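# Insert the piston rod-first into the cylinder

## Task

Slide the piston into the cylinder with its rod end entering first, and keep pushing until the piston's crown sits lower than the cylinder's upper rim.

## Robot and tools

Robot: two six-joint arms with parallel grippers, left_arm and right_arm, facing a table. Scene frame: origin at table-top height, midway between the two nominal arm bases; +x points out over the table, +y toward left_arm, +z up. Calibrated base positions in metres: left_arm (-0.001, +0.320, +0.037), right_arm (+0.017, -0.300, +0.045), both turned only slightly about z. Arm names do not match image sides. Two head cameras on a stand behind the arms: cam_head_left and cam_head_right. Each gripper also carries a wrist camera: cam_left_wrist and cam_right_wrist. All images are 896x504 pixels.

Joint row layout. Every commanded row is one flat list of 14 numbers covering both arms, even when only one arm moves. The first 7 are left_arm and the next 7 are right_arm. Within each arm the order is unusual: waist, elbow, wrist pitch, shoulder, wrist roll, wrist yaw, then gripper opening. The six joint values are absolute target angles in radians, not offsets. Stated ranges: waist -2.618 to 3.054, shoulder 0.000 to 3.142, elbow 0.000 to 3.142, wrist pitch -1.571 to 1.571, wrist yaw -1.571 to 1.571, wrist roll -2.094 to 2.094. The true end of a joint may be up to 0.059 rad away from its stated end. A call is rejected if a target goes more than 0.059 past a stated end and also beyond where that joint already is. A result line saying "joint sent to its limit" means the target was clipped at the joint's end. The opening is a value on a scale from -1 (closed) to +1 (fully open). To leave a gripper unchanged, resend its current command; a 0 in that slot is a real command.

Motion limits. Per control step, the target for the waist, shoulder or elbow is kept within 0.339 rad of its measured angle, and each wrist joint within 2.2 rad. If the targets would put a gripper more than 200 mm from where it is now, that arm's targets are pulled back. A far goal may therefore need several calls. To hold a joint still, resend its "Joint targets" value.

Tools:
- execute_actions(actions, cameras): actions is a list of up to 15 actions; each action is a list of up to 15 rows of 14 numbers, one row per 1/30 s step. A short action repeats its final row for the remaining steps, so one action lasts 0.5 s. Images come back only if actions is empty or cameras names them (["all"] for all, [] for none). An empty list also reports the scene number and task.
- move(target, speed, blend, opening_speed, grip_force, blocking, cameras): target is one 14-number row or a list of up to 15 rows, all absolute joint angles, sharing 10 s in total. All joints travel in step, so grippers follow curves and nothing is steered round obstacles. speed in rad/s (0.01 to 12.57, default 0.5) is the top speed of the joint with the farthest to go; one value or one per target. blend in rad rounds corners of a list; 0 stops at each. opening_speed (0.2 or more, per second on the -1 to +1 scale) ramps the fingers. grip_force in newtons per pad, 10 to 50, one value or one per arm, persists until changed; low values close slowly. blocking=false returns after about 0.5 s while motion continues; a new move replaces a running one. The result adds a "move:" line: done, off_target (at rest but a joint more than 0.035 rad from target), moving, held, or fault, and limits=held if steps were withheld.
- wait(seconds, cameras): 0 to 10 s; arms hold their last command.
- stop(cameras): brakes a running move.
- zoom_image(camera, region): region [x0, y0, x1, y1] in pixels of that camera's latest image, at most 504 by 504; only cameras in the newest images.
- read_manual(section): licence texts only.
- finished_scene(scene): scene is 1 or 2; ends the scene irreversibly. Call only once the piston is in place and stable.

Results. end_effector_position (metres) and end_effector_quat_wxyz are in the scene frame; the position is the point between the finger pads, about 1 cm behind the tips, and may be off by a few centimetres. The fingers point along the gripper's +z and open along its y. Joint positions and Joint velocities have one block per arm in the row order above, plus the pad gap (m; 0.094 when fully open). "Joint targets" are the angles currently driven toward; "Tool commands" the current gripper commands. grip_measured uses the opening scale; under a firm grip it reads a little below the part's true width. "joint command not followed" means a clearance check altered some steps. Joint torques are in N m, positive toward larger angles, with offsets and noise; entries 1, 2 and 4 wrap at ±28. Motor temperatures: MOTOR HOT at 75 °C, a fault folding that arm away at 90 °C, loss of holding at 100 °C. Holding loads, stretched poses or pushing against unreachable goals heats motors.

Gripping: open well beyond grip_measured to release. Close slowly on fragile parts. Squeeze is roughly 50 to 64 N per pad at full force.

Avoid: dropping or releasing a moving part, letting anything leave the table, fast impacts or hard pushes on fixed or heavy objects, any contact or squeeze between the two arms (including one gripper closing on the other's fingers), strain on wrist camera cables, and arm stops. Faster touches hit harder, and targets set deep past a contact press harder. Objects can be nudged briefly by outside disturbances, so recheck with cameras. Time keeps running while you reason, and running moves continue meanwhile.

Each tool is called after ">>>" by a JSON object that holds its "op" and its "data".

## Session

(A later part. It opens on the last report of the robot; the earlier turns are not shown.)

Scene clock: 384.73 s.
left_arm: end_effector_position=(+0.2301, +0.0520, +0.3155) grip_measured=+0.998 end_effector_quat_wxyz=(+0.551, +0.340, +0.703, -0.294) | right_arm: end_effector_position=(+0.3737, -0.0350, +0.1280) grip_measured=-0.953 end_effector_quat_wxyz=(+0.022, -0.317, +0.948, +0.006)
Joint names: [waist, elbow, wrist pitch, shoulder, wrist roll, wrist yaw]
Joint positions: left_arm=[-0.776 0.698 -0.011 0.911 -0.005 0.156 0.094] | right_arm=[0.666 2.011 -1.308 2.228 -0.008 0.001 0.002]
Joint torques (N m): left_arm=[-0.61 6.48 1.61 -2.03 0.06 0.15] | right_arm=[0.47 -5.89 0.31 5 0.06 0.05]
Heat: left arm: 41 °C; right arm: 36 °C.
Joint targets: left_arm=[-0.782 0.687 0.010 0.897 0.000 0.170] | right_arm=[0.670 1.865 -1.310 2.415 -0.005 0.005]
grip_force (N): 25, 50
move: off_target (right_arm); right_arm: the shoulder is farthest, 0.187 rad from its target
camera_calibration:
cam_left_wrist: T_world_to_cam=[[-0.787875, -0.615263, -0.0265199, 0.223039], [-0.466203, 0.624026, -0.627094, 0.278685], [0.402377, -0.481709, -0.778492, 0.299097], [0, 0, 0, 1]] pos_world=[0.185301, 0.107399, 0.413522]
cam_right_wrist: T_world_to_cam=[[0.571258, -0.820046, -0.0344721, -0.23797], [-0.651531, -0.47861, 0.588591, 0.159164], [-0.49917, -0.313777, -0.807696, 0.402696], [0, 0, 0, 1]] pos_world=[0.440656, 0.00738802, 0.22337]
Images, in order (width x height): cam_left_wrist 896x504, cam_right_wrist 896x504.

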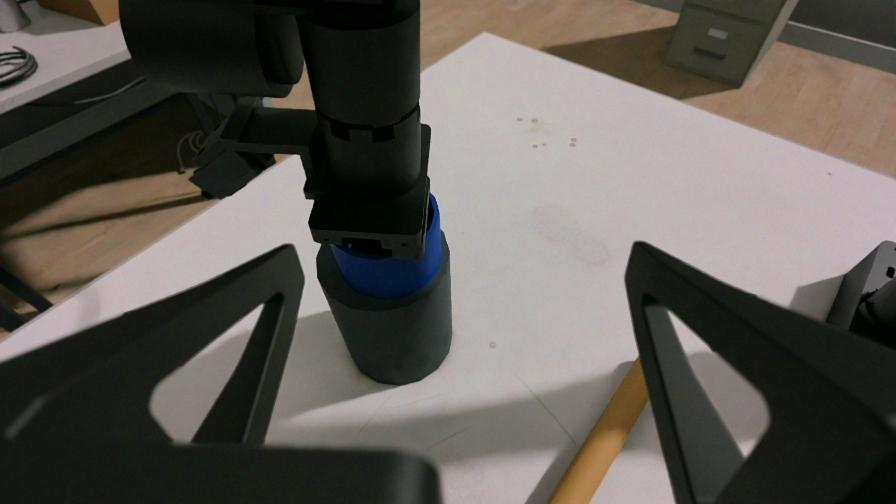

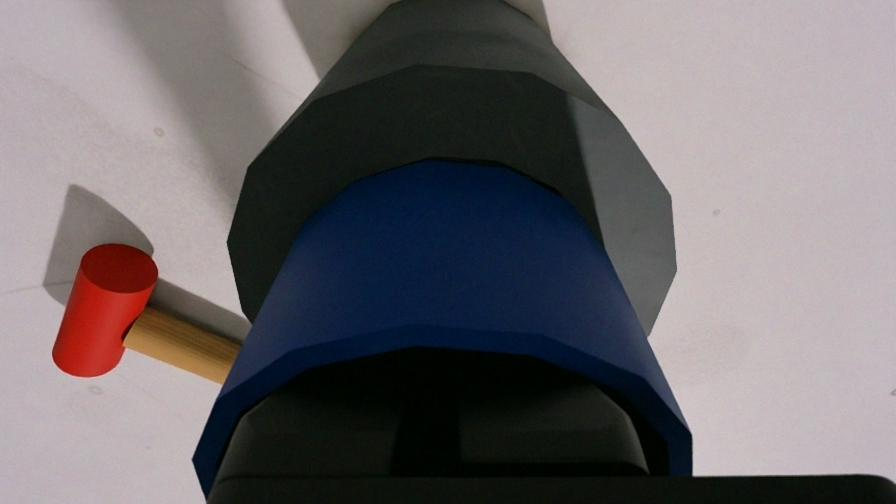

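>>> {"op": "move", "data": {"target": [[-0.782, 0.687, 0.01, 0.897, 0, 0.17, 1.0, 0.670, 2.02, -1.315, 2.245, -0.005, 0.005, -0.95], [-0.782, 0.687, 0.01, 0.897, 0, 0.17, 1.0, 0.670, 2.10, -1.335, 2.21, -0.005, 0.005, -0.95]], "speed": 0.12, "cameras": ["cam_left_wrist", "cam_right_wrist", "cam_head_left"]}}

>>> {"op": "zoom_image", "data": {"camera": "cam_left_wrist", "region": [300, 140, 470, 310]}}

>>> {"op": "zoom_image", "data": {"camera": "cam_head_left", "region": [330, 170, 440, 300]}}

Scene clock: 389.23 s.
left_arm: end_effector_position=(+0.2301, +0.0520, +0.3155) grip_measured=+0.998 end_effector_quat_wxyz=(+0.551, +0.340, +0.703, -0.294) | right_arm: end_effector_position=(+0.3806, -0.0299, +0.1491) grip_measured=-0.952 end_effector_quat_wxyz=(+0.045, -0.317, +0.947, +0.014)
Joint names: [waist, elbow, wrist pitch, shoulder, wrist roll, wrist yaw]
Joint positions: left_arm=[-0.776 0.698 -0.011 0.911 -0.005 0.156 0.094] | right_arm=[0.666 2.07 -1.331 2.215 -0.008 0.001 0.002]
Joint torques (N m): left_arm=[-0.61 6.48 1.62 -2.02 0.06 0.15] | right_arm=[0.49 7.65 0.33 -12.45 0.05 0.04]
Heat: left arm: 41 °C; right arm: 35 °C.
Joint targets: left_arm=[-0.782 0.687 0.010 0.897 0.000 0.170] | right_arm=[0.670 2.100 -1.335 2.210 -0.005 0.005]
grip_force (N): 25, 50
move: done
camera_calibration:
cam_left_wrist: T_world_to_cam=[[-0.787875, -0.615263, -0.0265199, 0.223039], [-0.466203, 0.624026, -0.627094, 0.278685], [0.402377, -0.481709, -0.778492, 0.299097], [0, 0, 0, 1]] pos_world=[0.185301, 0.107399, 0.413522]
cam_right_wrist: T_world_to_cam=[[0.572651, -0.819013, -0.0358913, -0.237336], [-0.674207, -0.495406, 0.547738, 0.167993], [-0.466386, -0.289464, -0.83588, 0.417196], [0, 0, 0, 1]] pos_world=[0.443747, 0.00960721, 0.248191]
Images, in order (width x height): cam_head_left 896x504, cam_left_wrist 896x504, cam_right_wrist 896x504.

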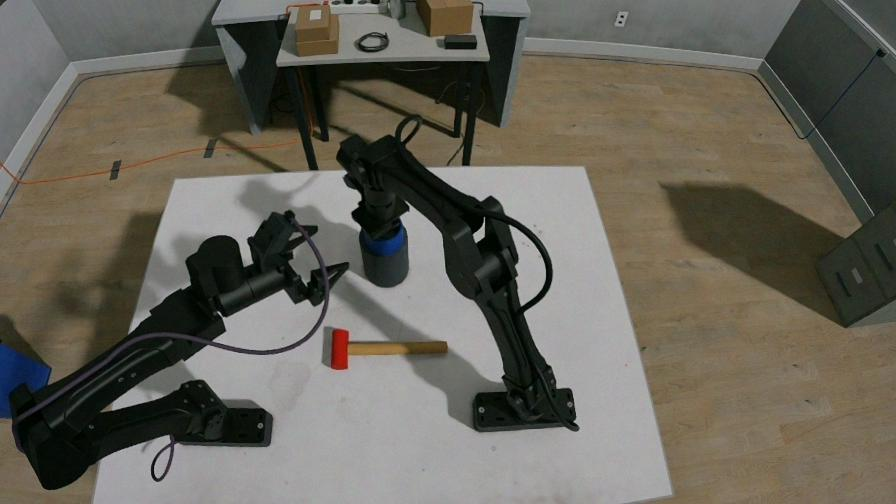

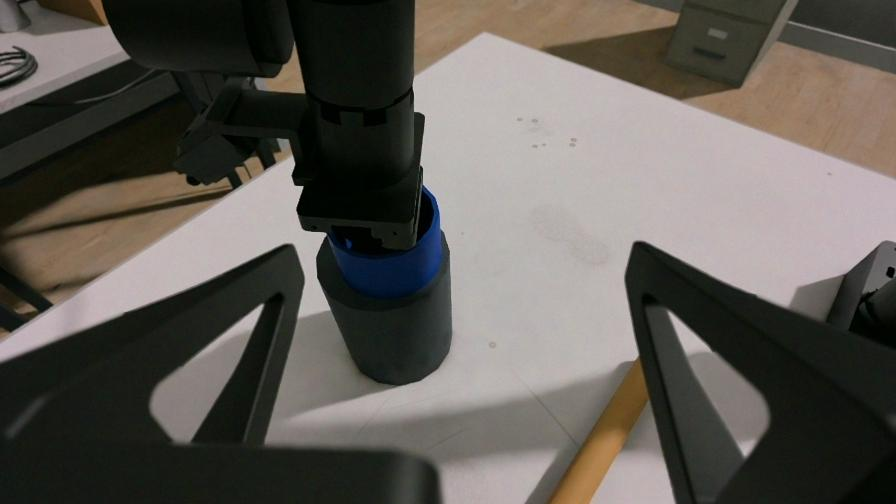

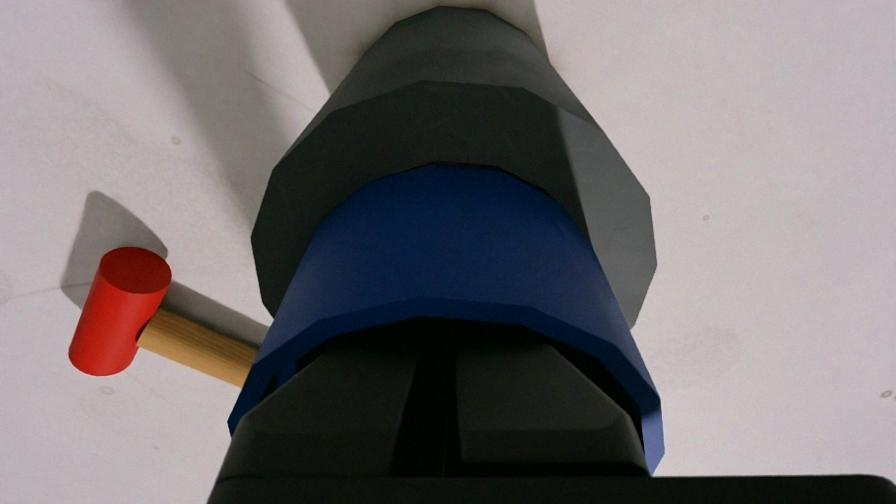

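Scaled by 2.965 from the camera's 896x504 image, which has a finer 1280x720 frame.

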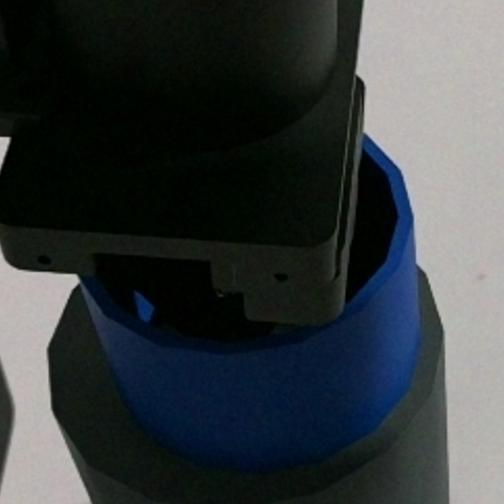

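Scaled by 3.877 from the camera's 896x504 image, which has a finer 1280x720 frame.

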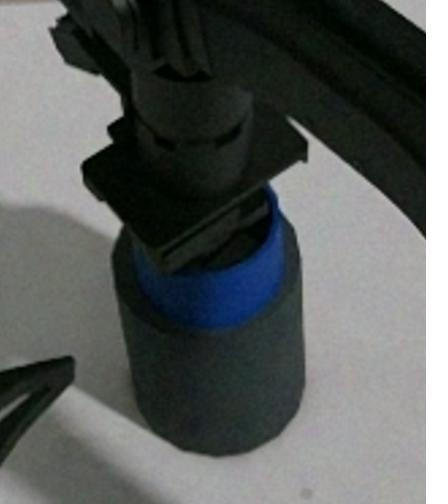

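>>> {"op": "move", "data": {"target": [[-0.782, 0.687, 0.01, 0.897, 0, 0.17, 1.0, 0.670, 2.163, -1.425, 2.160, -0.005, 0.005, -0.95], [-0.782, 0.687, 0.01, 0.897, 0, 0.17, 1.0, 0.670, 2.204, -1.455, 2.100, -0.005, 0.005, -0.95]], "speed": 0.12, "blend": [0.02, 0], "cameras": ["cam_left_wrist", "cam_right_wrist"]}}

>>> {"op": "zoom_image", "data": {"camera": "cam_left_wrist", "region": [300, 140, 470, 310]}}

>>> {"op": "zoom_image", "data": {"camera": "cam_right_wrist", "region": [250, 60, 650, 440]}}

Scene clock: 392.77 s.
left_arm: end_effector_position=(+0.2301, +0.0520, +0.3155) grip_measured=+0.998 end_effector_quat_wxyz=(+0.551, +0.340, +0.703, -0.294) | right_arm: end_effector_position=(+0.3727, -0.0357, +0.2091) grip_measured=-0.952 end_effector_quat_wxyz=(+0.076, -0.316, +0.945, +0.024)
Joint names: [waist, elbow, wrist pitch, shoulder, wrist roll, wrist yaw]
Joint positions: left_arm=[-0.776 0.698 -0.011 0.911 -0.005 0.156 0.094] | right_arm=[0.666 2.176 -1.451 2.135 -0.008 0.001 0.002]
Joint torques (N m): left_arm=[-0.61 6.48 1.61 -2.03 0.06 0.15] | right_arm=[0.49 7.43 0.49 -14.5 0.04 0.01]
Heat: left arm: 41 °C; right arm: 35 °C.
Joint targets: left_arm=[-0.782 0.687 0.010 0.897 0.000 0.170] | right_arm=[0.670 2.204 -1.455 2.100 -0.005 0.005]
grip_force (N): 25, 50
move: done
camera_calibration:
cam_left_wrist: T_world_to_cam=[[-0.787875, -0.615263, -0.0265199, 0.223039], [-0.466203, 0.624026, -0.627094, 0.278685], [0.402377, -0.481709, -0.778492, 0.299097], [0, 0, 0, 1]] pos_world=[0.185301, 0.107399, 0.413522]
cam_right_wrist: T_world_to_cam=[[0.574587, -0.817575, -0.0376947, -0.235647], [-0.701576, -0.515736, 0.491738, 0.148087], [-0.421473, -0.256101, -0.869927, 0.453651], [0, 0, 0, 1]] pos_world=[0.430496, -0.000104905, 0.312941]
Images, in order (width x height): cam_left_wrist 896x504, cam_right_wrist 896x504.

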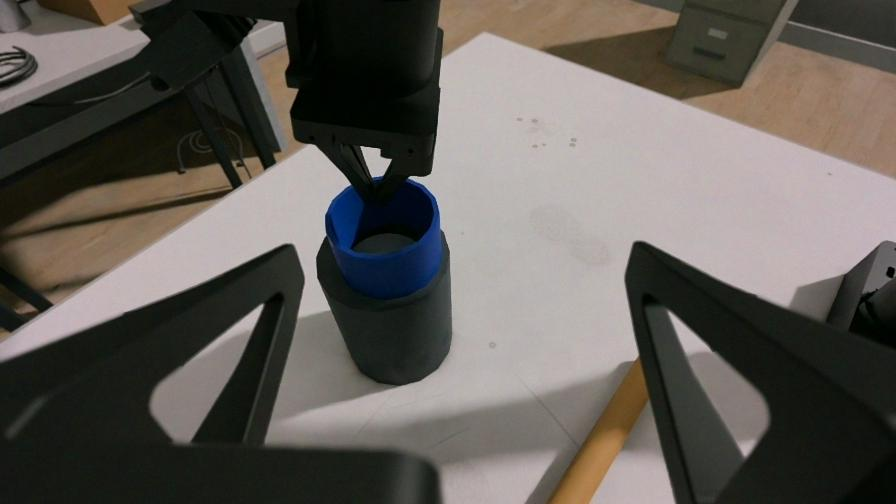

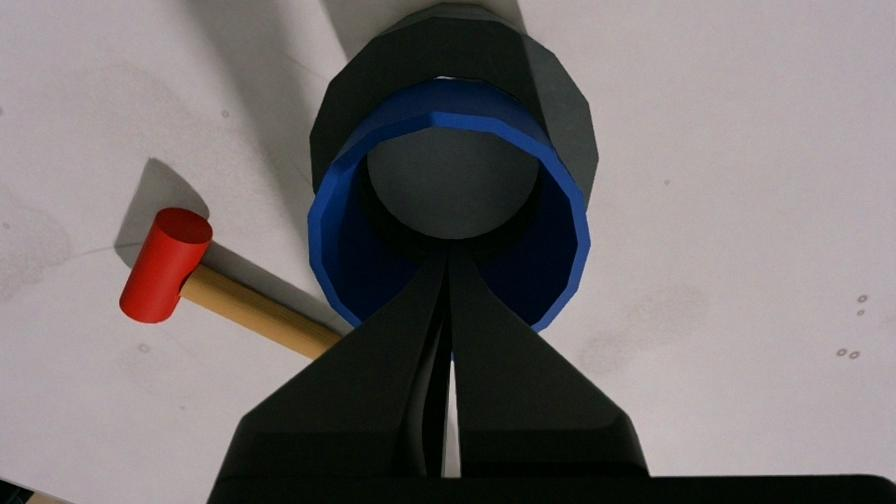

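Scaled by 2.965 from the camera's 896x504 image, which has a finer 1280x720 frame.

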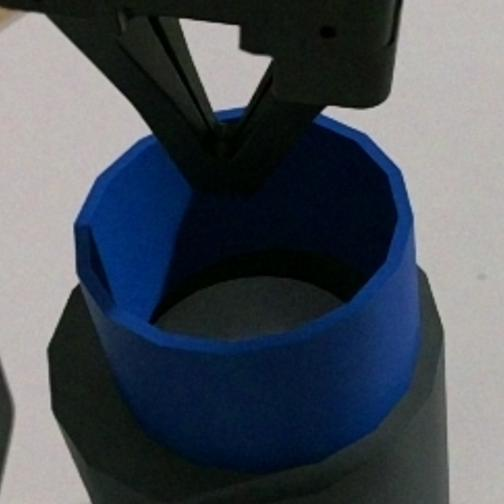

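Scaled by 1.260 from the camera's 896x504 image, which has a finer 1280x720 frame.

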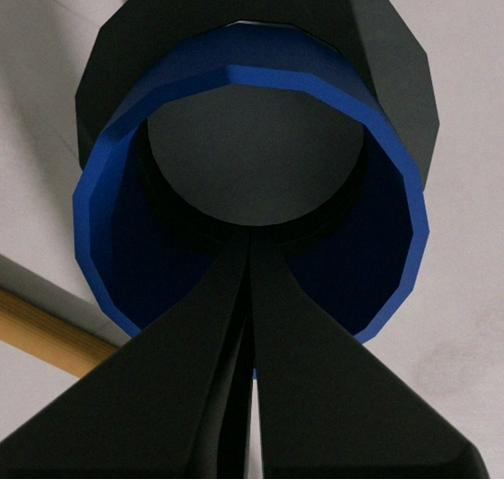

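>>> {"op": "finished_scene", "data": {"scene": 1}}

The scene is finished: the task was done.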